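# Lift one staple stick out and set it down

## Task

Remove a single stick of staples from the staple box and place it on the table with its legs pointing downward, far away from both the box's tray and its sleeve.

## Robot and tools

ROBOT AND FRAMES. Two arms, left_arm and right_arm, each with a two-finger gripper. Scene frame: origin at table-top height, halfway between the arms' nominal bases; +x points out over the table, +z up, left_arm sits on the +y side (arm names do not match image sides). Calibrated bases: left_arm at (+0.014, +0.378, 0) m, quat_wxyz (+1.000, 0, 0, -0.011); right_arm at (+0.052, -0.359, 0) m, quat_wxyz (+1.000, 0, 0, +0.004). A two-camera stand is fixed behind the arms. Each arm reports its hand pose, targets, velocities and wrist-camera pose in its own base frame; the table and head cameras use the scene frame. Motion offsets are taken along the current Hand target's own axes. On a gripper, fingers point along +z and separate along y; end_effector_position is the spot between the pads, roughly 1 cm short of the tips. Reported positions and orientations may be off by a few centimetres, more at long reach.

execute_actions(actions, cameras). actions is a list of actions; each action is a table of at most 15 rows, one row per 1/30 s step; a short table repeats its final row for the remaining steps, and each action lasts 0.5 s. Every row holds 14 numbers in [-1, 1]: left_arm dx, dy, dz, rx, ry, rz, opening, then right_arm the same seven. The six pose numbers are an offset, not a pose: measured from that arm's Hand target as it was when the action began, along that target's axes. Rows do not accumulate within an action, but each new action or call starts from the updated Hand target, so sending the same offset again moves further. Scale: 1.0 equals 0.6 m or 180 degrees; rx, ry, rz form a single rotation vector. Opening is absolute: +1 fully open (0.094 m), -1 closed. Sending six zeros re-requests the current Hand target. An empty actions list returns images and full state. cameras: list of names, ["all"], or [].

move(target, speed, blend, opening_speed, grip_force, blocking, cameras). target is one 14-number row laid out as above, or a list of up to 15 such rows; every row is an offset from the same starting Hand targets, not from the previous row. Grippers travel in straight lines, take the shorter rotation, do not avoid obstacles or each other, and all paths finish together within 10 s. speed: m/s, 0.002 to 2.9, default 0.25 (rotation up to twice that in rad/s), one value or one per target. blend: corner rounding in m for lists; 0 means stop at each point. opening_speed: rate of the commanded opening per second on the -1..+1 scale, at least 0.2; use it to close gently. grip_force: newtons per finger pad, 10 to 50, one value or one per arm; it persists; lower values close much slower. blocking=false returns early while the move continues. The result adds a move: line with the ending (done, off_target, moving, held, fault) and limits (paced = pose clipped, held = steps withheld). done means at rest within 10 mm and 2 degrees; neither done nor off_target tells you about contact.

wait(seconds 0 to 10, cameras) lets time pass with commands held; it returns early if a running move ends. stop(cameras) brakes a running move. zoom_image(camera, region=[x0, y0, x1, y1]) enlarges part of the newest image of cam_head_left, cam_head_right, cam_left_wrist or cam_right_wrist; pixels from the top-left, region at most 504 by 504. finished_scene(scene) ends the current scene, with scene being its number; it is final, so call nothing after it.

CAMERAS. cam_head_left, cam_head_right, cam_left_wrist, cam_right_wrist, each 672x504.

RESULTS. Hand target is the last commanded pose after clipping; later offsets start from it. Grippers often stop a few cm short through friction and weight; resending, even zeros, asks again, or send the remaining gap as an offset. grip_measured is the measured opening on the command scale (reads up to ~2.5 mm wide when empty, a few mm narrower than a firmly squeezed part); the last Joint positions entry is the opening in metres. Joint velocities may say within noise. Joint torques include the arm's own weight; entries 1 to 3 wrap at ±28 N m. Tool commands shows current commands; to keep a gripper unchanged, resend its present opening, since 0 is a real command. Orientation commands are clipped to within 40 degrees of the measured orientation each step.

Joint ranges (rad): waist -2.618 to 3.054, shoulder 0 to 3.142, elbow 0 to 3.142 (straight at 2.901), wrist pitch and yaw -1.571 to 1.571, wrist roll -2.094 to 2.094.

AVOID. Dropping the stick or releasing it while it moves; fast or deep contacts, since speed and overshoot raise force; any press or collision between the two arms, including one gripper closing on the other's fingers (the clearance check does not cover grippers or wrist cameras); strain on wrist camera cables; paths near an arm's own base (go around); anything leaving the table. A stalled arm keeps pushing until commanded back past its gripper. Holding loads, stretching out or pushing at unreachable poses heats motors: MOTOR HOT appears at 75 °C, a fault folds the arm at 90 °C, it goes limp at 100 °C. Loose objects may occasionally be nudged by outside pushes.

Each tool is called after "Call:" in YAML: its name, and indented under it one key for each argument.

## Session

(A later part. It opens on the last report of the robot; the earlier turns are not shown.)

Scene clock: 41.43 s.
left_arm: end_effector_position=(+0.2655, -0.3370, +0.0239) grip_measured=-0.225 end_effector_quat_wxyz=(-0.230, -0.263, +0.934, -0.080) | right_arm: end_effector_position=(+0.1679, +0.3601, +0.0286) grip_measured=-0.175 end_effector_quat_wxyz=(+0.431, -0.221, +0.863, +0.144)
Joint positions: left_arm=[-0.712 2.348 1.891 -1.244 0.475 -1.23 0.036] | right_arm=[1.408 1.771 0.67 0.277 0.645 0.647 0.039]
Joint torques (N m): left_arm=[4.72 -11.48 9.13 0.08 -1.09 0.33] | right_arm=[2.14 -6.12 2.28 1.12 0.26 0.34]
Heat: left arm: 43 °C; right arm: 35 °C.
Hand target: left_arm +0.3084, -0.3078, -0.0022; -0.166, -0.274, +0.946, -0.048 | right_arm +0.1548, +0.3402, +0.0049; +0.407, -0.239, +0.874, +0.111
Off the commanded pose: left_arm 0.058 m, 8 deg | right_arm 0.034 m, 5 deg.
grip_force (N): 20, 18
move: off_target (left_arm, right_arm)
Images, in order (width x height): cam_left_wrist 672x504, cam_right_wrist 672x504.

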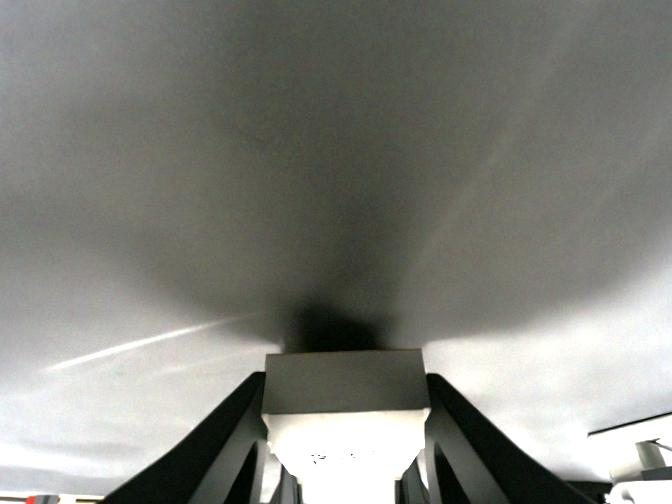

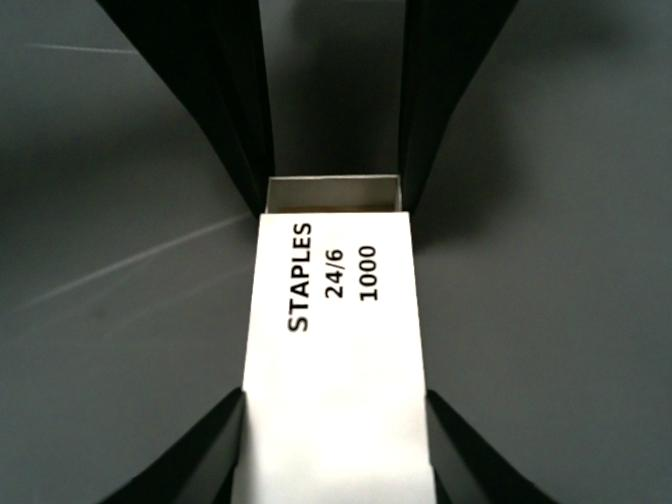

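Call:
move:
  target: [0,0,0,0,0,0,-0.35,0,0,0,0,0,0,-0.3]
  cameras: ["cam_left_wrist","cam_right_wrist"]
  speed: 0.03
  grip_force: [18,10]

Scene clock: 42.70 s.
left_arm: end_effector_position=(+0.2655, -0.3370, +0.0240) grip_measured=-0.225 end_effector_quat_wxyz=(-0.230, -0.263, +0.934, -0.080) | right_arm: end_effector_position=(+0.1679, +0.3601, +0.0286) grip_measured=-0.175 end_effector_quat_wxyz=(+0.431, -0.220, +0.863, +0.144)
Joint positions: left_arm=[-0.712 2.348 1.891 -1.245 0.475 -1.23 0.036] | right_arm=[1.408 1.771 0.67 0.277 0.645 0.648 0.039]
Joint torques (N m): left_arm=[4.81 -11.23 9.17 0.1 -1.17 0.3] | right_arm=[2.15 -6.15 2.3 1.11 0.27 0.34]
Heat: left arm: 44 °C; right arm: 35 °C.
Hand target: left_arm +0.3084, -0.3078, -0.0021; -0.166, -0.274, +0.946, -0.048 | right_arm +0.1549, +0.3402, +0.0049; +0.407, -0.239, +0.875, +0.111
Off the commanded pose: left_arm 0.058 m, 8 deg | right_arm 0.034 m, 5 deg.
grip_force (N): 18, 10
move: off_target (left_arm, right_arm)
Images, in order (width x height): cam_left_wrist 672x504, cam_right_wrist 672x504.

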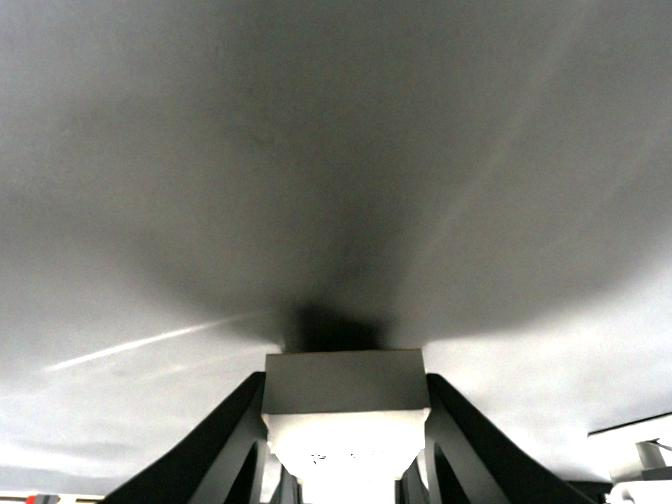

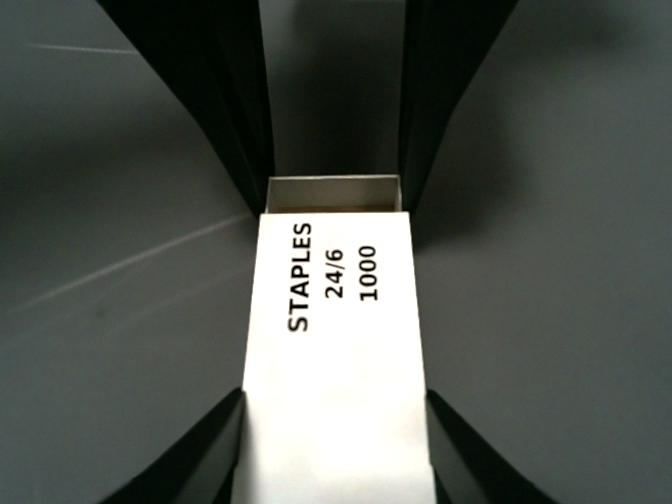

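Call:
move:
  target: [0.104,0,0.0355,0,0,0,-0.35,-0.015,0,0.013,0,0,0,-0.3]
  cameras: ["cam_left_wrist","cam_right_wrist"]
  speed: 0.05
  grip_force: [15,15]

Scene clock: 45.30 s.
left_arm: end_effector_position=(+0.2568, -0.3458, +0.0160) grip_measured=-0.225 end_effector_quat_wxyz=(-0.183, -0.271, +0.943, -0.067) | right_arm: end_effector_position=(+0.1642, +0.3553, +0.0210) grip_measured=-0.175 end_effector_quat_wxyz=(+0.416, -0.230, +0.870, +0.134)
Joint positions: left_arm=[-0.776 2.307 1.82 -1.152 0.386 -1.322 0.036] | right_arm=[1.408 1.771 0.67 0.235 0.625 0.655 0.039]
Joint torques (N m): left_arm=[-1.63 -14.19 3.78 0.52 -0.19 -0.29] | right_arm=[-0.61 -5.03 4.67 1.55 0.27 -0.06]
Heat: left arm: 43 °C; right arm: 35 °C.
Hand target: left_arm +0.2527, -0.3431, -0.0009; -0.166, -0.274, +0.946, -0.048 | right_arm +0.1650, +0.3462, +0.0067; +0.407, -0.239, +0.875, +0.111
Off the commanded pose: left_arm 0.018 m, 3 deg | right_arm 0.017 m, 3 deg.
grip_force (N): 15, 15
move: off_target (left_arm, right_arm)
Images, in order (width x height): cam_left_wrist 672x504, cam_right_wrist 672x504.

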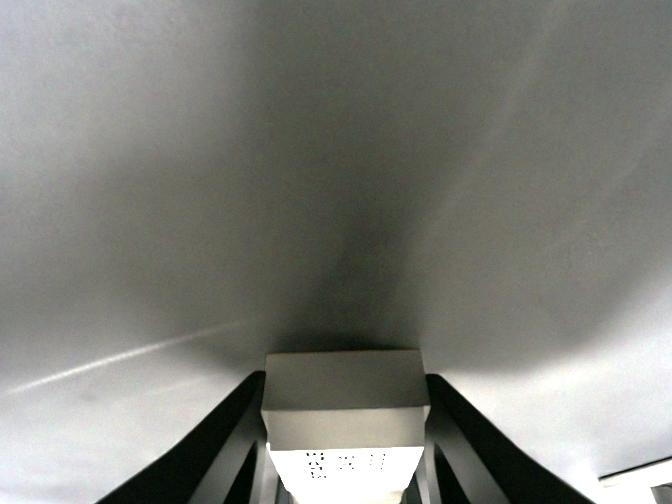

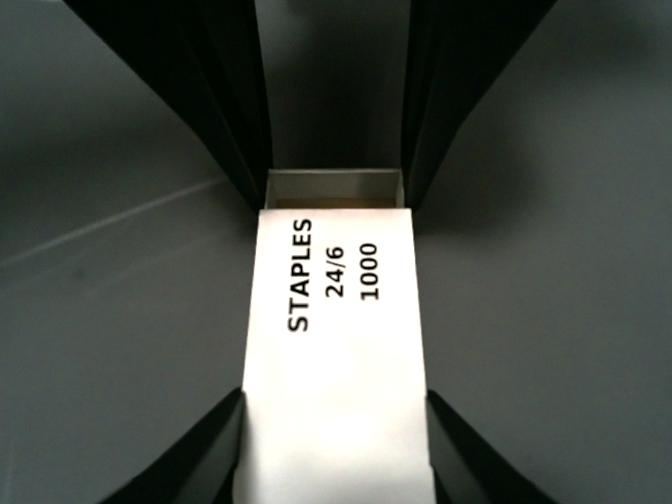

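Call:
move:
  target:
    - [0,0,0,0,0,0,0.1,0,0,0,0,0,0,-0.3]
    - [-0.008,0,-0.003,0,0,0,0.1,0,0,0,0,0,0,-0.3]
  cameras: ["cam_left_wrist","cam_right_wrist"]
  speed: 0.05

Scene clock: 46.83 s.
left_arm: end_effector_position=(+0.2565, -0.3457, +0.0118) grip_measured=+0.098 end_effector_quat_wxyz=(-0.173, -0.274, +0.944, -0.061) | right_arm: end_effector_position=(+0.1643, +0.3553, +0.0212) grip_measured=-0.175 end_effector_quat_wxyz=(+0.417, -0.230, +0.869, +0.134)
Joint positions: left_arm=[-0.785 2.307 1.809 -1.136 0.364 -1.338 0.052] | right_arm=[1.408 1.771 0.67 0.236 0.626 0.655 0.039]
Joint torques (N m): left_arm=[0.12 -13.78 5.24 0.24 0.03 0.06] | right_arm=[-0.59 -5.03 4.67 1.55 0.26 -0.07]
Heat: left arm: 43 °C; right arm: 35 °C.
Hand target: left_arm +0.2570, -0.3403, -0.0008; -0.166, -0.274, +0.946, -0.048 | right_arm +0.1650, +0.3462, +0.0067; +0.407, -0.239, +0.875, +0.111
Off the commanded pose: left_arm 0.014 m, 2 deg | right_arm 0.017 m, 3 deg.
grip_force (N): 15, 15
move: off_target (left_arm, right_arm)
Images, in order (width x height): cam_left_wrist 672x504, cam_right_wrist 672x504.

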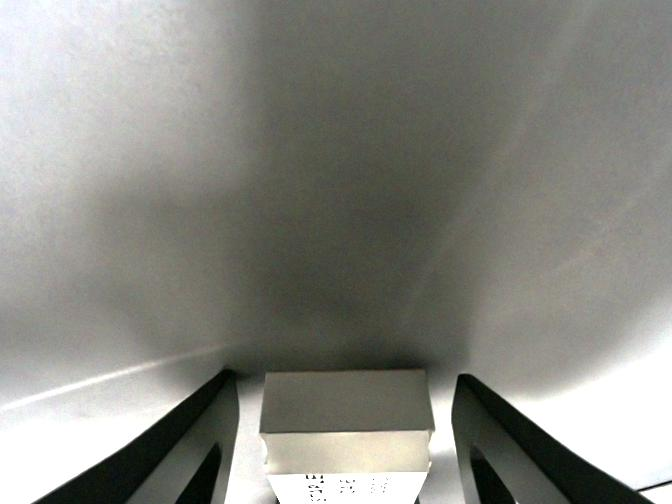

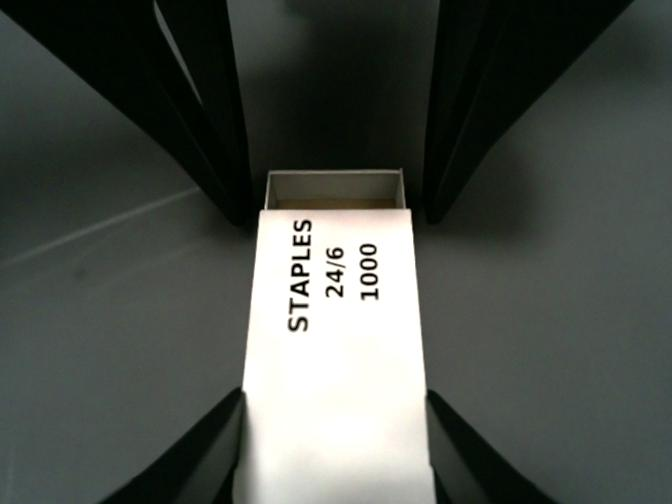

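Call:
move:
  target:
    - [-0.014,0,-0.0085,0,0,0,0.1,0,0,0,0,0,0,-0.3]
  cameras: ["cam_left_wrist","cam_right_wrist"]
  speed: 0.05

Scene clock: 47.87 s.
left_arm: end_effector_position=(+0.2591, -0.3438, +0.0121) grip_measured=+0.098 end_effector_quat_wxyz=(-0.174, -0.274, +0.944, -0.063) | right_arm: end_effector_position=(+0.1643, +0.3553, +0.0212) grip_measured=-0.175 end_effector_quat_wxyz=(+0.417, -0.230, +0.869, +0.134)
Joint positions: left_arm=[-0.776 2.307 1.809 -1.137 0.368 -1.329 0.052] | right_arm=[1.408 1.771 0.67 0.236 0.626 0.655 0.039]
Joint torques (N m): left_arm=[0.99 -13.22 6.94 0 -0.04 0.17] | right_arm=[-0.61 -5.04 4.67 1.55 0.27 -0.06]
Heat: left arm: 43 °C; right arm: 35 °C.
Hand target: left_arm +0.2652, -0.3351, +0.0011; -0.166, -0.274, +0.946, -0.048 | right_arm +0.1650, +0.3462, +0.0067; +0.407, -0.239, +0.875, +0.111
Off the commanded pose: left_arm 0.015 m, 2 deg | right_arm 0.017 m, 3 deg.
grip_force (N): 15, 15
move: off_target (left_arm, right_arm)
Images, in order (width x height): cam_left_wrist 672x504, cam_right_wrist 672x504.

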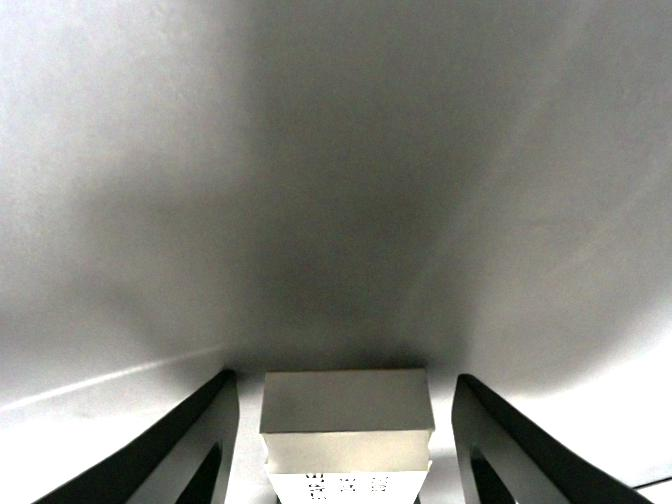

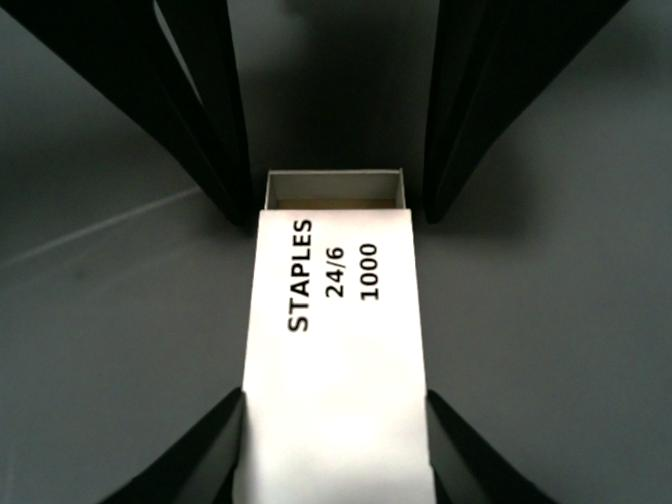

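Call:
move:
  target:
    - [0.0062,0,-0.013,0,0,0,0.1,0,0,0,0,0,0,-0.3]
  cameras: ["cam_left_wrist","cam_right_wrist"]
  speed: 0.05

Scene clock: 49.07 s.
left_arm: end_effector_position=(+0.2588, -0.3425, +0.0122) grip_measured=+0.098 end_effector_quat_wxyz=(-0.176, -0.275, +0.943, -0.062) | right_arm: end_effector_position=(+0.1643, +0.3553, +0.0212) grip_measured=-0.175 end_effector_quat_wxyz=(+0.417, -0.230, +0.869, +0.134)
Joint positions: left_arm=[-0.774 2.307 1.809 -1.142 0.369 -1.328 0.052] | right_arm=[1.408 1.771 0.67 0.236 0.626 0.655 0.039]
Joint torques (N m): left_arm=[0.79 -14.11 8.43 -0.22 -0.07 0.11] | right_arm=[-0.58 -5.03 4.66 1.55 0.26 -0.07]
Heat: left arm: 43 °C; right arm: 35 °C.
Hand target: left_arm +0.2644, -0.3357, +0.0097; -0.166, -0.274, +0.946, -0.048 | right_arm +0.1650, +0.3462, +0.0067; +0.407, -0.239, +0.875, +0.111
Off the commanded pose: left_arm 0.009 m, 2 deg | right_arm 0.017 m, 3 deg.
grip_force (N): 15, 15
move: off_target (right_arm)
Images, in order (width x height): cam_left_wrist 672x504, cam_right_wrist 672x504.

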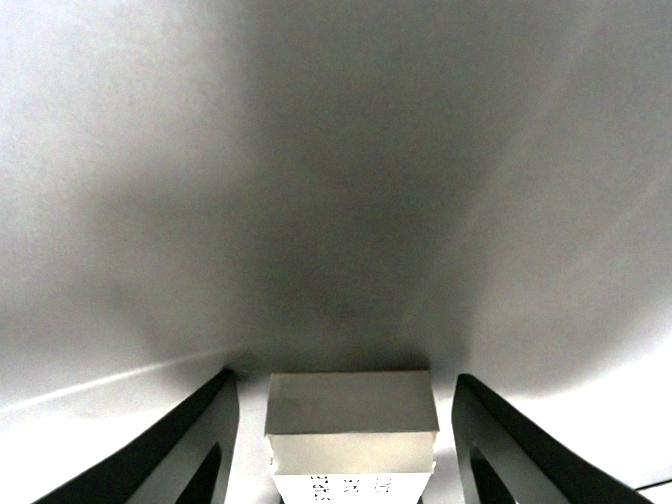

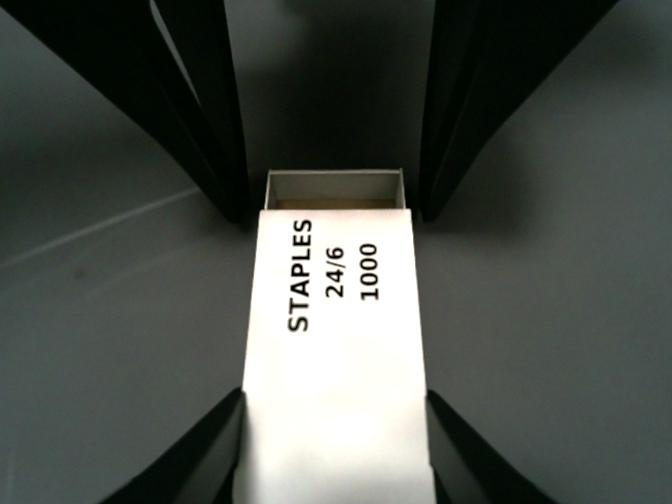

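Call:
move:
  target:
    - [0.0045,0,-0.0125,0,0,0,0.1,0,0,0,0,0,0,-0.3]
  cameras: ["cam_left_wrist","cam_right_wrist"]
  speed: 0.05

Scene clock: 50.17 s.
left_arm: end_effector_position=(+0.2588, -0.3370, +0.0140) grip_measured=+0.098 end_effector_quat_wxyz=(-0.173, -0.276, +0.944, -0.050) | right_arm: end_effector_position=(+0.1643, +0.3553, +0.0212) grip_measured=-0.175 end_effector_quat_wxyz=(+0.417, -0.230, +0.869, +0.134)
Joint positions: left_arm=[-0.771 2.307 1.819 -1.171 0.352 -1.325 0.052] | right_arm=[1.408 1.771 0.67 0.236 0.626 0.655 0.039]
Joint torques (N m): left_arm=[0.34 -14.97 9.03 -0.16 0.08 0.08] | right_arm=[-0.59 -5.03 4.67 1.55 0.27 -0.06]
Heat: left arm: 43 °C; right arm: 35 °C.
Hand target: left_arm +0.2645, -0.3357, +0.0177; -0.166, -0.274, +0.946, -0.048 | right_arm +0.1650, +0.3462, +0.0067; +0.407, -0.239, +0.875, +0.111
Off the commanded pose: left_arm 0.007 m, 1 deg | right_arm 0.017 m, 3 deg.
grip_force (N): 15, 15
move: off_target (right_arm)
Images, in order (width x height): cam_left_wrist 672x504, cam_right_wrist 672x504.

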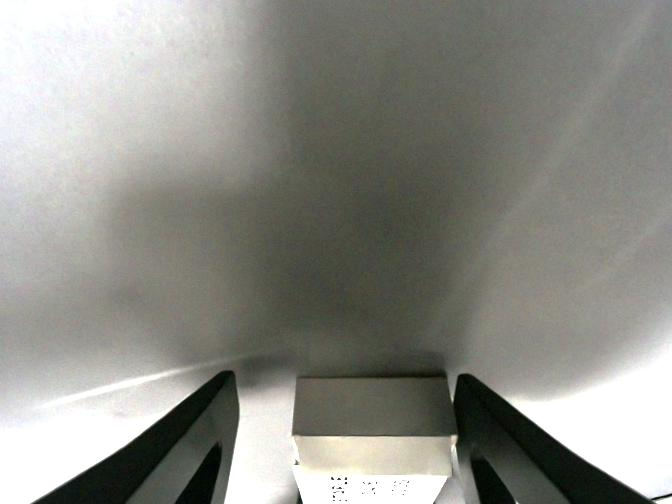

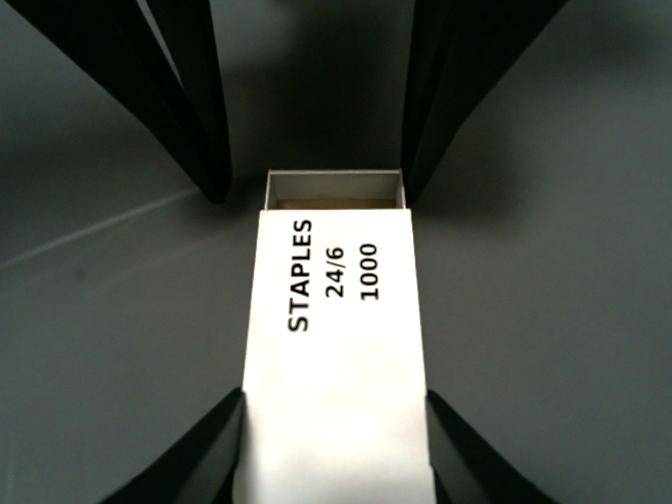

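Call:
move:
  target:
    - [0.0047,-0.009,0.0017,0,0,0,0.1,0,0,0,0,0,0,-0.3]
  cameras: ["cam_right_wrist"]
  speed: 0.05

Scene clock: 51.47 s.
left_arm: end_effector_position=(+0.2640, -0.3419, +0.0215) grip_measured=+0.098 end_effector_quat_wxyz=(-0.168, -0.274, +0.945, -0.059) | right_arm: end_effector_position=(+0.1643, +0.3553, +0.0212) grip_measured=-0.175 end_effector_quat_wxyz=(+0.417, -0.230, +0.869, +0.134)
Joint positions: left_arm=[-0.771 2.307 1.851 -1.181 0.351 -1.325 0.052] | right_arm=[1.408 1.771 0.67 0.236 0.626 0.655 0.039]
Joint torques (N m): left_arm=[-0.39 -13.19 9.14 -0.12 0.11 -0.06] | right_arm=[-0.61 -5.01 4.67 1.54 0.26 -0.06]
Heat: left arm: 44 °C; right arm: 35 °C.
Hand target: left_arm +0.2649, -0.3418, +0.0177; -0.166, -0.274, +0.946, -0.048 | right_arm +0.1650, +0.3462, +0.0067; +0.407, -0.239, +0.875, +0.111
Off the commanded pose: left_arm 0.004 m, 1 deg | right_arm 0.017 m, 3 deg.
grip_force (N): 15, 15
move: off_target (right_arm)
Images, in order (width x height): cam_right_wrist 672x504.

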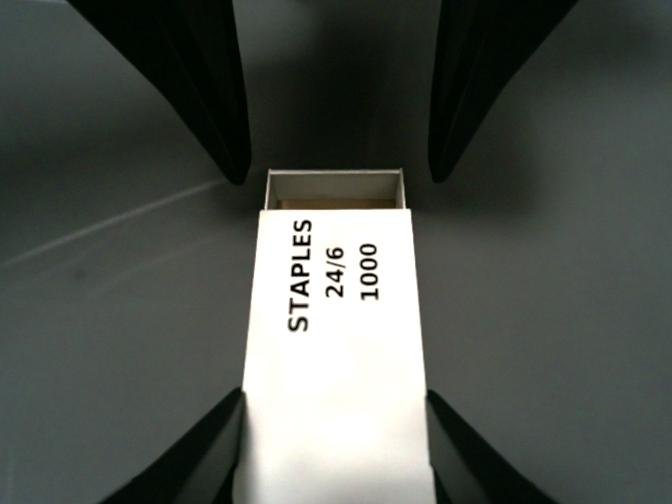

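Call:
move:
  target:
    - [0.0092,0,0.014,0,0,0,0.1,0,0,0,0,0,0,-0.3]
  cameras: ["cam_right_wrist"]
  speed: 0.05

Scene clock: 52.60 s.
left_arm: end_effector_position=(+0.2579, -0.3465, +0.0215) grip_measured=+0.098 end_effector_quat_wxyz=(-0.168, -0.270, +0.946, -0.057) | right_arm: end_effector_position=(+0.1643, +0.3553, +0.0212) grip_measured=-0.175 end_effector_quat_wxyz=(+0.417, -0.230, +0.869, +0.134)
Joint positions: left_arm=[-0.789 2.307 1.851 -1.181 0.351 -1.332 0.052] | right_arm=[1.408 1.771 0.67 0.236 0.626 0.655 0.039]
Joint torques (N m): left_arm=[-0.47 -13.41 6.53 0.14 0.12 -0.14] | right_arm=[-0.61 -5.04 4.66 1.55 0.27 -0.07]
Heat: left arm: 44 °C; right arm: 35 °C.
Hand target: left_arm +0.2580, -0.3461, +0.0116; -0.166, -0.274, +0.946, -0.048 | right_arm +0.1650, +0.3462, +0.0067; +0.407, -0.239, +0.875, +0.111
Off the commanded pose: left_arm 0.010 m, 1 deg | right_arm 0.017 m, 3 deg.
grip_force (N): 15, 15
move: off_target (right_arm)
Images, in order (width x height): cam_right_wrist 672x504.

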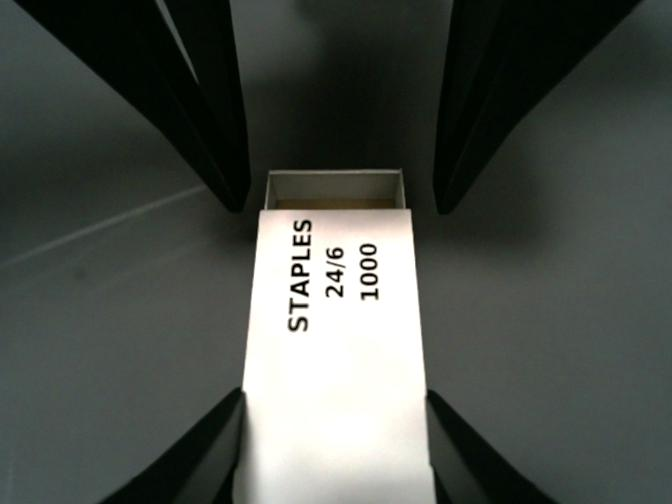

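Call:
move:
  target:
    - [-0.0075,0.002,0.006,0,0,0,0.1,0,0,0,0,0,0,-0.3]
  cameras: ["cam_right_wrist"]
  speed: 0.05

Scene clock: 53.63 s.
left_arm: end_effector_position=(+0.2602, -0.3488, +0.0213) grip_measured=+0.098 end_effector_quat_wxyz=(-0.165, -0.269, +0.947, -0.063) | right_arm: end_effector_position=(+0.1643, +0.3553, +0.0212) grip_measured=-0.175 end_effector_quat_wxyz=(+0.417, -0.230, +0.869, +0.134)
Joint positions: left_arm=[-0.789 2.307 1.851 -1.168 0.351 -1.333 0.052] | right_arm=[1.408 1.771 0.67 0.236 0.626 0.655 0.039]
Joint torques (N m): left_arm=[0.24 -13.31 5.44 0.22 0.1 -0.03] | right_arm=[-0.59 -5.03 4.66 1.55 0.26 -0.06]
Heat: left arm: 43 °C; right arm: 35 °C.
Hand target: left_arm +0.2599, -0.3434, +0.0067; -0.166, -0.274, +0.946, -0.048 | right_arm +0.1650, +0.3462, +0.0067; +0.407, -0.239, +0.875, +0.111
Off the commanded pose: left_arm 0.015 m, 2 deg | right_arm 0.017 m, 3 deg.
grip_force (N): 15, 15
move: off_target (left_arm, right_arm)
Images, in order (width x height): cam_right_wrist 672x504.

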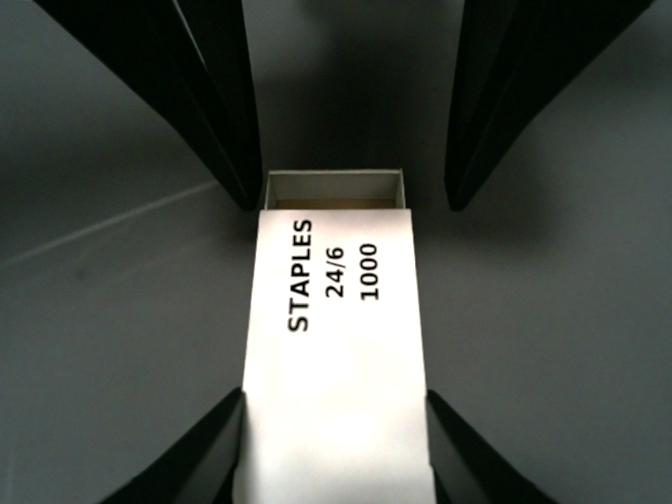

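Call:
move:
  target:
    - [-0.0078,0.0085,-0.0028,0,0,0,0.1,0,0,0,0,0,0,-0.3]
  cameras: ["cam_right_wrist"]
  speed: 0.05

Scene clock: 54.73 s.
left_arm: end_effector_position=(+0.2611, -0.3420, +0.0162) grip_measured=+0.098 end_effector_quat_wxyz=(-0.168, -0.275, +0.945, -0.057) | right_arm: end_effector_position=(+0.1643, +0.3553, +0.0212) grip_measured=-0.175 end_effector_quat_wxyz=(+0.417, -0.230, +0.869, +0.134)
Joint positions: left_arm=[-0.776 2.307 1.83 -1.162 0.351 -1.331 0.052] | right_arm=[1.408 1.771 0.67 0.236 0.626 0.655 0.039]
Joint torques (N m): left_arm=[0.24 -14.45 5.39 0.11 0.1 0.16] | right_arm=[-0.61 -5.04 4.66 1.55 0.26 -0.07]
Heat: left arm: 43 °C; right arm: 35 °C.
Hand target: left_arm +0.2613, -0.3366, +0.0068; -0.167, -0.274, +0.946, -0.048 | right_arm +0.1650, +0.3462, +0.0067; +0.407, -0.239, +0.875, +0.111
Off the commanded pose: left_arm 0.011 m, 1 deg | right_arm 0.017 m, 3 deg.
grip_force (N): 15, 15
move: off_target (left_arm, right_arm)
Images, in order (width x height): cam_right_wrist 672x504.

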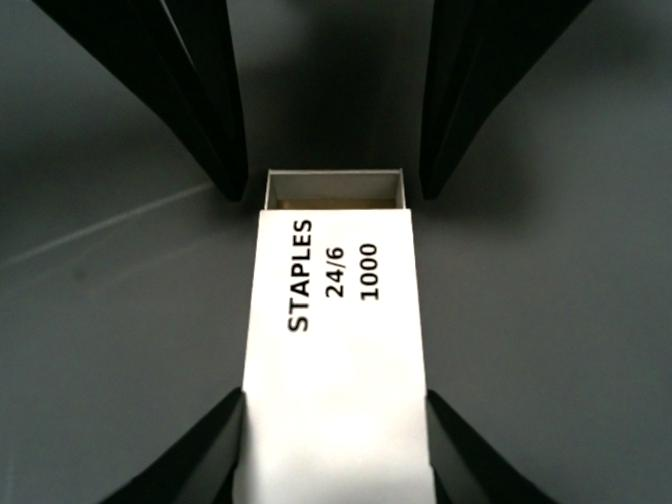

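Call:
move:
  target:
    - [0.004,0,0.0015,0,0,0,0.1,0,0,0,0,0,0,-0.3]
    - [0.004,0,0.0015,0,0,0,-0.35,0,0,0,0,0,0,-0.3]
  cameras: ["cam_left_wrist","cam_right_wrist"]
  speed: 0.05

Scene clock: 57.57 s.
left_arm: end_effector_position=(+0.2619, -0.3428, +0.0162) grip_measured=-0.224 end_effector_quat_wxyz=(-0.167, -0.275, +0.945, -0.059) | right_arm: end_effector_position=(+0.1643, +0.3553, +0.0212) grip_measured=-0.175 end_effector_quat_wxyz=(+0.417, -0.230, +0.869, +0.134)
Joint positions: left_arm=[-0.776 2.307 1.83 -1.157 0.351 -1.331 0.036] | right_arm=[1.408 1.771 0.67 0.236 0.626 0.655 0.039]
Joint torques (N m): left_arm=[0.03 -14.89 4.88 0.1 0.13 0.08] | right_arm=[-0.59 -5.03 4.66 1.55 0.26 -0.07]
Heat: left arm: 43 °C; right arm: 35 °C.
Hand target: left_arm +0.2591, -0.3379, +0.0067; -0.167, -0.274, +0.946, -0.048 | right_arm +0.1650, +0.3462, +0.0067; +0.407, -0.239, +0.875, +0.111
Off the commanded pose: left_arm 0.011 m, 1 deg | right_arm 0.017 m, 3 deg.
grip_force (N): 15, 15
move: off_target (left_arm, right_arm); target 2's new opening was sent with left_arm's hand 0.011 m and 1 deg from that target
Images, in order (width x height): cam_left_wrist 672x504, cam_right_wrist 672x504.

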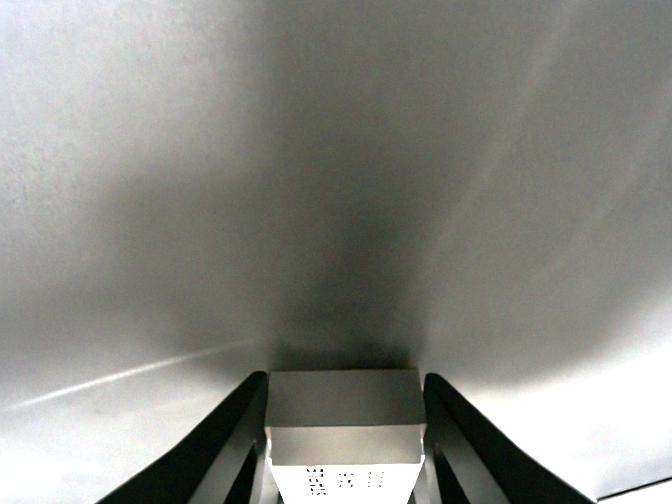

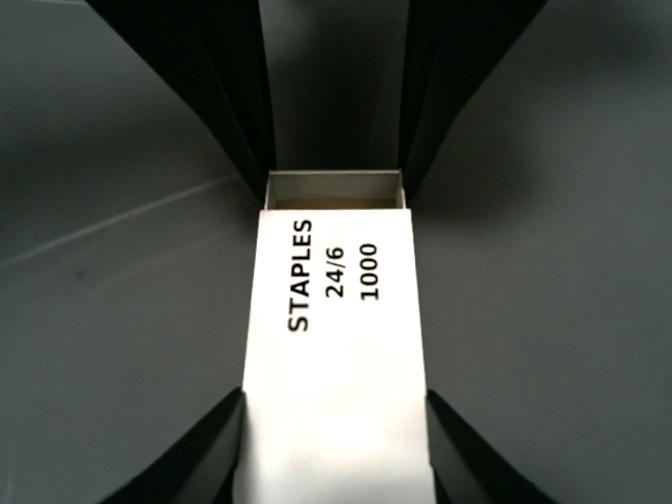

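Call:
move:
  target: [-0.0485,0,-0.0176,0,0,0,-0.4,0,0,0,0,0,0,-0.22]
  cameras: ["cam_left_wrist","cam_right_wrist"]
  speed: 0.03
  grip_force: [25,10]

Scene clock: 59.80 s.
left_arm: end_effector_position=(+0.2674, -0.3361, +0.0197) grip_measured=-0.235 end_effector_quat_wxyz=(-0.186, -0.274, +0.941, -0.069) | right_arm: end_effector_position=(+0.1669, +0.3588, +0.0250) grip_measured=-0.175 end_effector_quat_wxyz=(+0.423, -0.228, +0.866, +0.141)
Joint positions: left_arm=[-0.74 2.311 1.839 -1.181 0.392 -1.29 0.036] | right_arm=[1.403 1.771 0.67 0.263 0.626 0.642 0.039]
Joint torques (N m): left_arm=[2.52 -12.05 9.07 -0.19 -0.32 0.37] | right_arm=[-0.17 -5.14 4.66 1.29 0.26 0.08]
Heat: left arm: 43 °C; right arm: 35 °C.
Hand target: left_arm +0.2854, -0.3213, +0.0067; -0.166, -0.274, +0.946, -0.048 | right_arm +0.1650, +0.3462, +0.0068; +0.407, -0.239, +0.874, +0.111
Off the commanded pose: left_arm 0.027 m, 3 deg | right_arm 0.022 m, 4 deg.
grip_force (N): 25, 10
move: off_target (left_arm, right_arm)
Images, in order (width x height): cam_left_wrist 672x504, cam_right_wrist 672x504.

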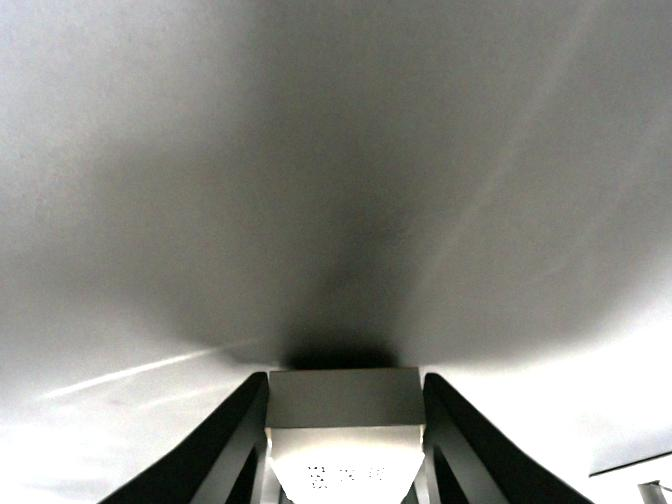

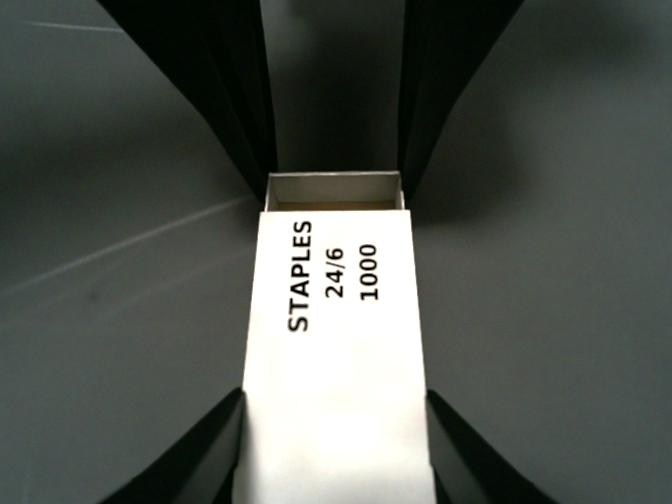

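Call:
move:
  target: [-0.0485,0,-0.0176,0,0,0,-0.4,0.02,0,-0.017,0,0,0,-0.22]
  cameras: ["cam_left_wrist","cam_right_wrist"]
  speed: 0.03

Scene clock: 61.50 s.
left_arm: end_effector_position=(+0.2699, -0.3324, +0.0276) grip_measured=-0.235 end_effector_quat_wxyz=(-0.226, -0.265, +0.934, -0.075) | right_arm: end_effector_position=(+0.1665, +0.3617, +0.0315) grip_measured=-0.175 end_effector_quat_wxyz=(+0.439, -0.215, +0.860, +0.150)
Joint positions: left_arm=[-0.703 2.351 1.915 -1.274 0.461 -1.223 0.036] | right_arm=[1.419 1.771 0.665 0.298 0.662 0.655 0.039]
Joint torques (N m): left_arm=[4.71 -12.08 9.5 0.06 -1.01 0.35] | right_arm=[2.11 -6.43 1.92 0.89 0.17 0.36]
Heat: left arm: 43 °C; right arm: 35 °C.
Hand target: left_arm +0.3116, -0.3047, +0.0067; -0.166, -0.274, +0.946, -0.048 | right_arm +0.1516, +0.3384, +0.0042; +0.407, -0.239, +0.874, +0.111
Off the commanded pose: left_arm 0.054 m, 8 deg | right_arm 0.039 m, 7 deg.
grip_force (N): 25, 10
move: off_target (left_arm, right_arm)
Images, in order (width x height): cam_left_wrist 672x504, cam_right_wrist 672x504.

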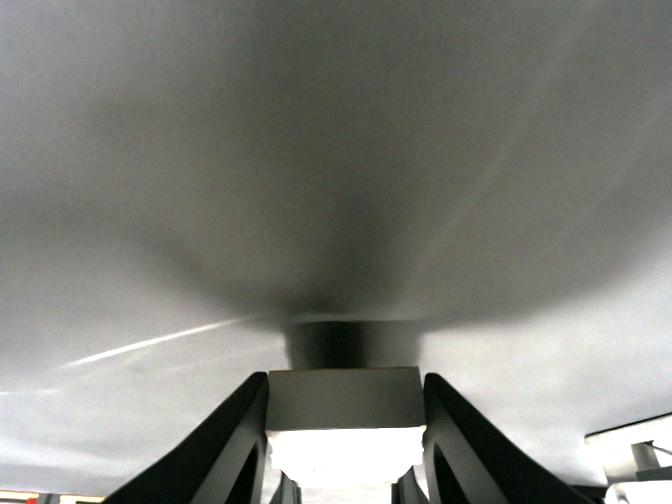

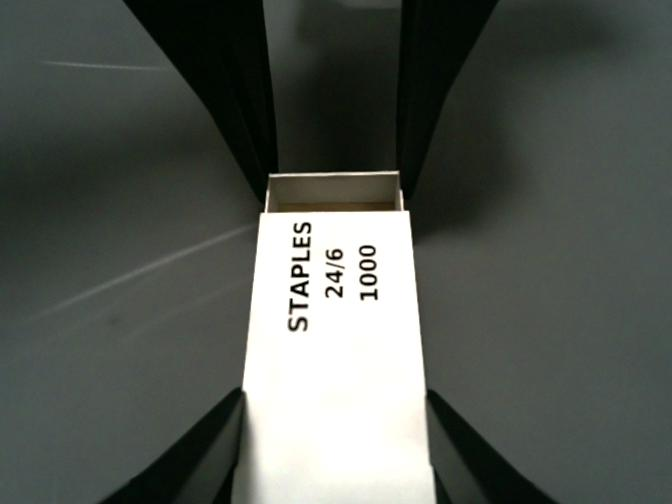

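Call:
move:
  target: [-0.0485,0,-0.0176,0,0,0,-0.4,0.02,0,-0.017,0,0,0,-0.22]
  cameras: ["cam_left_wrist","cam_right_wrist"]
  speed: 0.03

Scene clock: 63.53 s.
left_arm: end_effector_position=(+0.3386, -0.2890, +0.0192) grip_measured=-0.235 end_effector_quat_wxyz=(-0.162, -0.280, +0.944, -0.066) | right_arm: end_effector_position=(+0.1464, +0.3501, +0.0192) grip_measured=-0.184 end_effector_quat_wxyz=(+0.433, -0.219, +0.863, +0.142)
Joint positions: left_arm=[-0.576 2.426 2.052 -1.312 0.334 -1.134 0.036] | right_arm=[1.483 1.771 0.622 0.277 0.7 0.721 0.038]
Joint torques (N m): left_arm=[-0.44 -12.27 9.1 -0.27 0.03 0.11] | right_arm=[0.69 -7.21 2.56 0.86 0.09 0.19]
Motor temperatures (°C): left_arm=[26 35 44 35 25 25 29] | right_arm=[27 33 35 32 28 27 26]
Heat: left arm: 44 °C; right arm: 35 °C.
Hand target: left_arm +0.3376, -0.2882, +0.0066; -0.167, -0.274, +0.946, -0.048 | right_arm +0.1382, +0.3304, +0.0015; +0.407, -0.239, +0.874, +0.111
Off the commanded pose: left_arm 0.013 m, 2 deg | right_arm 0.028 m, 5 deg.
grip_force (N): 25, 10
move: off_target (left_arm, right_arm)
Images, in order (width x height): cam_left_wrist 672x504, cam_right_wrist 672x504.

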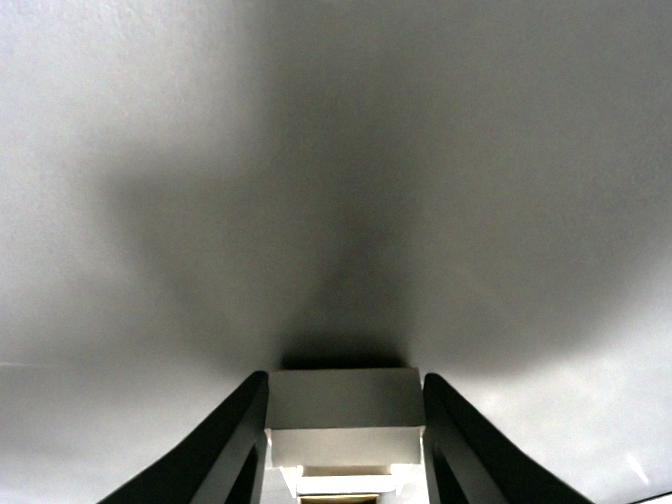

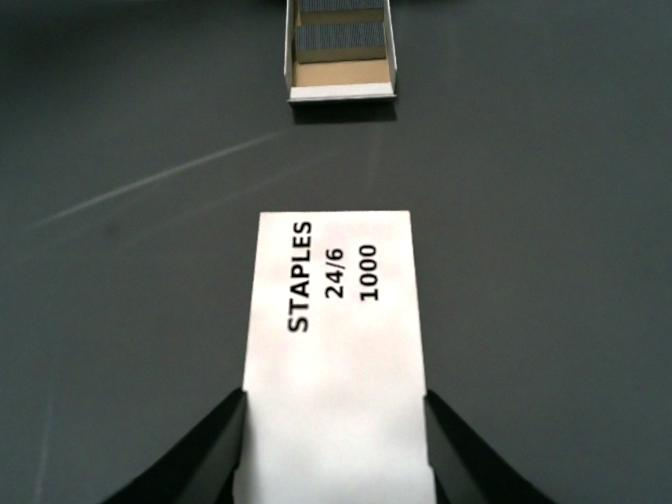

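Call:
zoom_image:
  camera: "cam_right_wrist"
  region: [260, 0, 430, 130]

Call:
zoom_image:
  camera: "cam_left_wrist"
  region: [220, 340, 470, 504]

Scaled by 2.965 from the camera's 672x504 image, which has a finer 960x720 frame.

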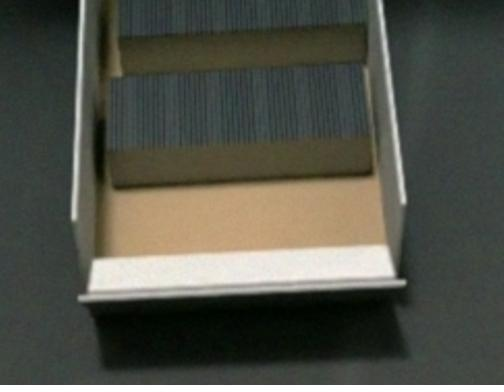

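Scaled by 2.016 from the camera's 672x504 image, which has a finer 960x720 frame.

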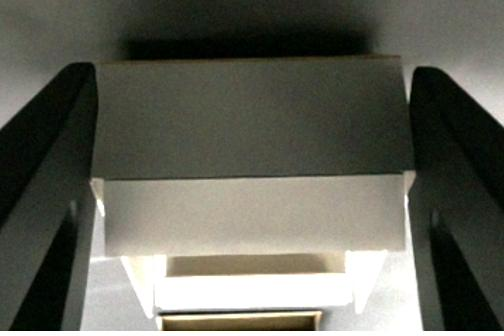

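Call:
move:
  target:
    - [0.0057,0,0.0157,0,0,0,-0.4,0.005,0,-0.005,0,0,0,-0.22]
  cameras: ["cam_left_wrist","cam_right_wrist"]
  speed: 0.05

Scene clock: 65.87 s.
left_arm: end_effector_position=(+0.3358, -0.2940, +0.0191) grip_measured=-0.235 end_effector_quat_wxyz=(-0.161, -0.274, +0.946, -0.067) | right_arm: end_effector_position=(+0.1427, +0.3484, +0.0191) grip_measured=-0.186 end_effector_quat_wxyz=(+0.433, -0.218, +0.863, +0.142)
Joint positions: left_arm=[-0.589 2.426 2.052 -1.307 0.333 -1.134 0.036] | right_arm=[1.497 1.765 0.616 0.269 0.71 0.736 0.038]
Joint torques (N m): left_arm=[-0.25 -13.07 5.48 0.1 0.07 -0.02] | right_arm=[0.7 -7.17 2.44 0.85 0.08 0.22]
Heat: left arm: 43 °C; right arm: 35 °C.
Hand target: left_arm +0.3322, -0.2916, -0.0011; -0.167, -0.274, +0.946, -0.048 | right_arm +0.1346, +0.3282, +0.0011; +0.407, -0.239, +0.874, +0.111
Off the commanded pose: left_arm 0.021 m, 2 deg | right_arm 0.028 m, 5 deg.
grip_force (N): 25, 10
move: off_target (left_arm, right_arm)
Images, in order (width x height): cam_left_wrist 672x504, cam_right_wrist 672x504.

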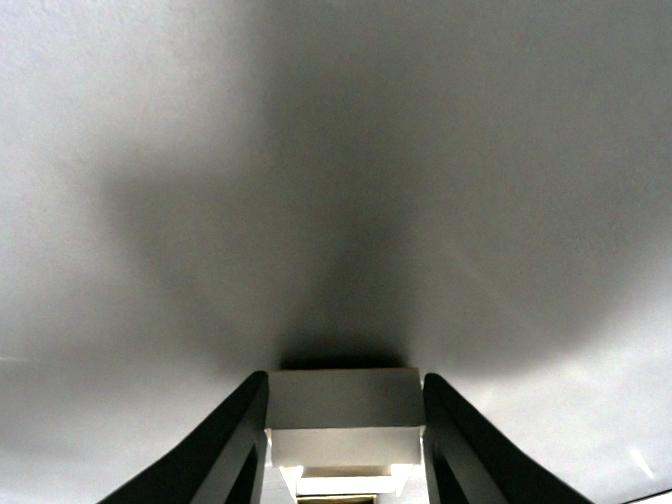

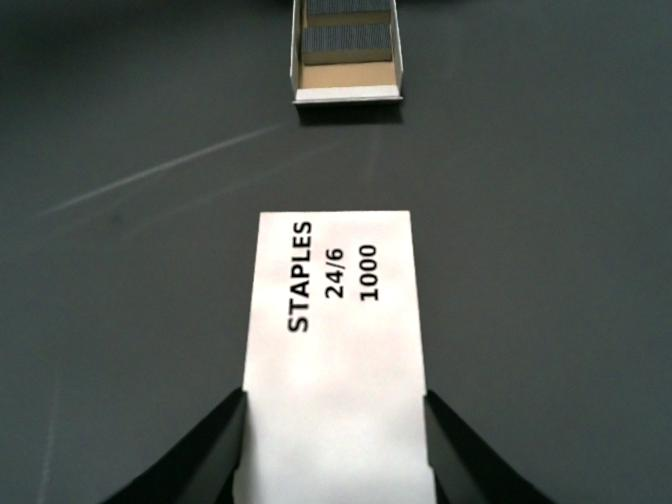

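Call:
move:
  target:
    - [0.005,0,0.01,0,0,0,-0.4,0.01,0,-0.008,0,0,0,-0.22]
  cameras: ["cam_head_left","cam_head_right","cam_right_wrist"]
  speed: 0.05

Call:
zoom_image:
  camera: "cam_head_left"
  region: [300, 280, 440, 385]

Scene clock: 67.00 s.
left_arm: end_effector_position=(+0.3342, -0.2949, +0.0156) grip_measured=-0.235 end_effector_quat_wxyz=(-0.161, -0.273, +0.946, -0.066) | right_arm: end_effector_position=(+0.1363, +0.3455, +0.0190) grip_measured=-0.186 end_effector_quat_wxyz=(+0.435, -0.216, +0.862, +0.144)
Joint positions: left_arm=[-0.593 2.426 2.038 -1.293 0.333 -1.135 0.036] | right_arm=[1.521 1.756 0.603 0.264 0.727 0.761 0.038]
Joint torques (N m): left_arm=[-0.96 -13.79 4.05 0.24 0.05 -0.09] | right_arm=[0.72 -6.93 2.36 0.78 0.06 0.21]
Heat: left arm: 43 °C; right arm: 35 °C.
Hand target: left_arm +0.3281, -0.2943, -0.0057; -0.166, -0.274, +0.946, -0.048 | right_arm +0.1281, +0.3246, -0.0002; +0.408, -0.239, +0.874, +0.111
Off the commanded pose: left_arm 0.022 m, 2 deg | right_arm 0.030 m, 6 deg.
grip_force (N): 25, 10
move: off_target (left_arm, right_arm)
Images, in order (width x height): cam_head_left 672x504, cam_head_right 672x504, cam_right_wrist 672x504.

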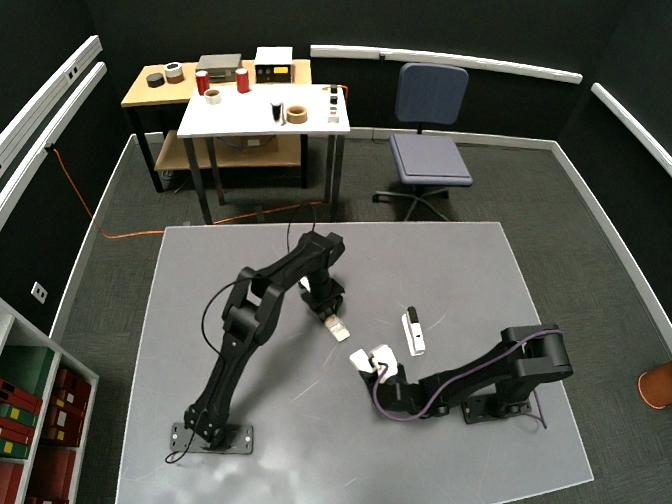

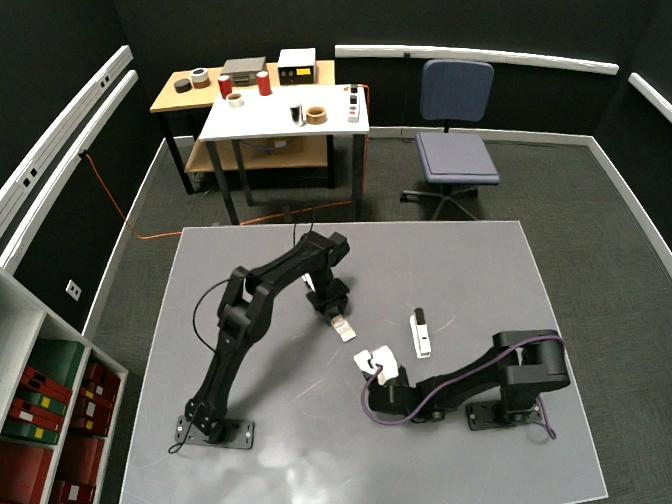

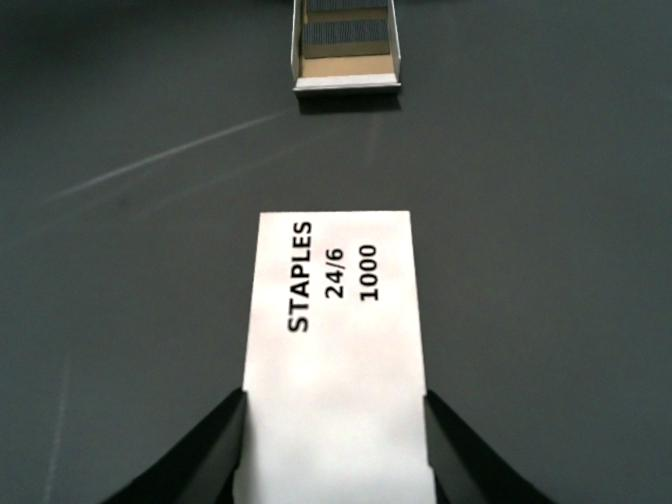

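Scaled by 3.600 from the camera's 672x504 image, which has a finer 960x720 frame.

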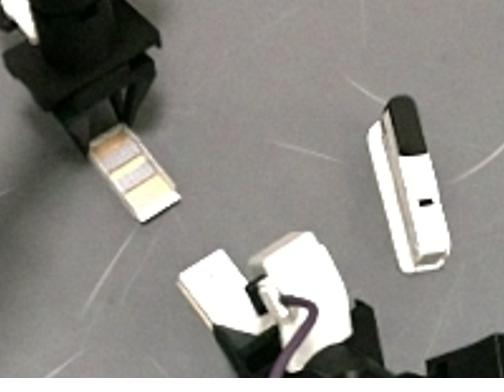

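Call:
move:
  target:
    - [0,0,0,0,0,0,0.2,0,0,0,0,0,0,0.2]
  cameras: ["cam_left_wrist","cam_right_wrist"]
  opening_speed: 0.4

Scene clock: 68.97 s.
left_arm: end_effector_position=(+0.3358, -0.3008, +0.0131) grip_measured=+0.198 end_effector_quat_wxyz=(-0.158, -0.270, +0.947, -0.077) | right_arm: end_effector_position=(+0.1333, +0.3455, +0.0179) grip_measured=+0.198 end_effector_quat_wxyz=(+0.432, -0.221, +0.862, +0.144)
Joint positions: left_arm=[-0.598 2.426 2.028 -1.261 0.342 -1.138 0.056] | right_arm=[1.528 1.756 0.602 0.259 0.724 0.763 0.056]
Joint torques (N m): left_arm=[-0.79 -13.61 5.24 -0.08 0.04 -0.06] | right_arm=[0.08 -6.93 2.47 0.82 0.08 0.21]
Heat: left arm: 43 °C; right arm: 35 °C.
Hand target: left_arm +0.3281, -0.2943, -0.0057; -0.166, -0.274, +0.946, -0.048 | right_arm +0.1281, +0.3245, -0.0003; +0.407, -0.239, +0.874, +0.111
Off the commanded pose: left_arm 0.021 m, 3 deg | right_arm 0.028 m, 5 deg.
grip_force (N): 25, 10
move: off_target (left_arm, right_arm)
Images, in order (width x height): cam_left_wrist 672x504, cam_right_wrist 672x504.

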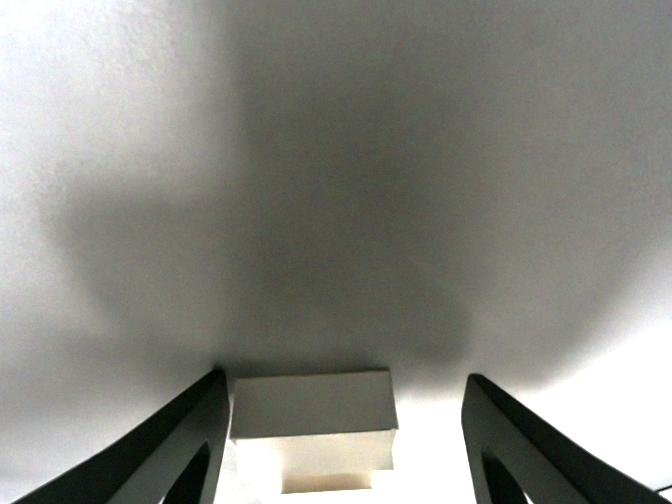

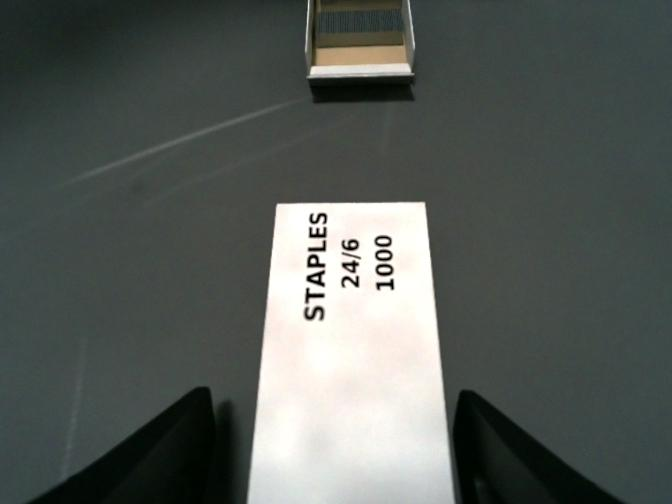

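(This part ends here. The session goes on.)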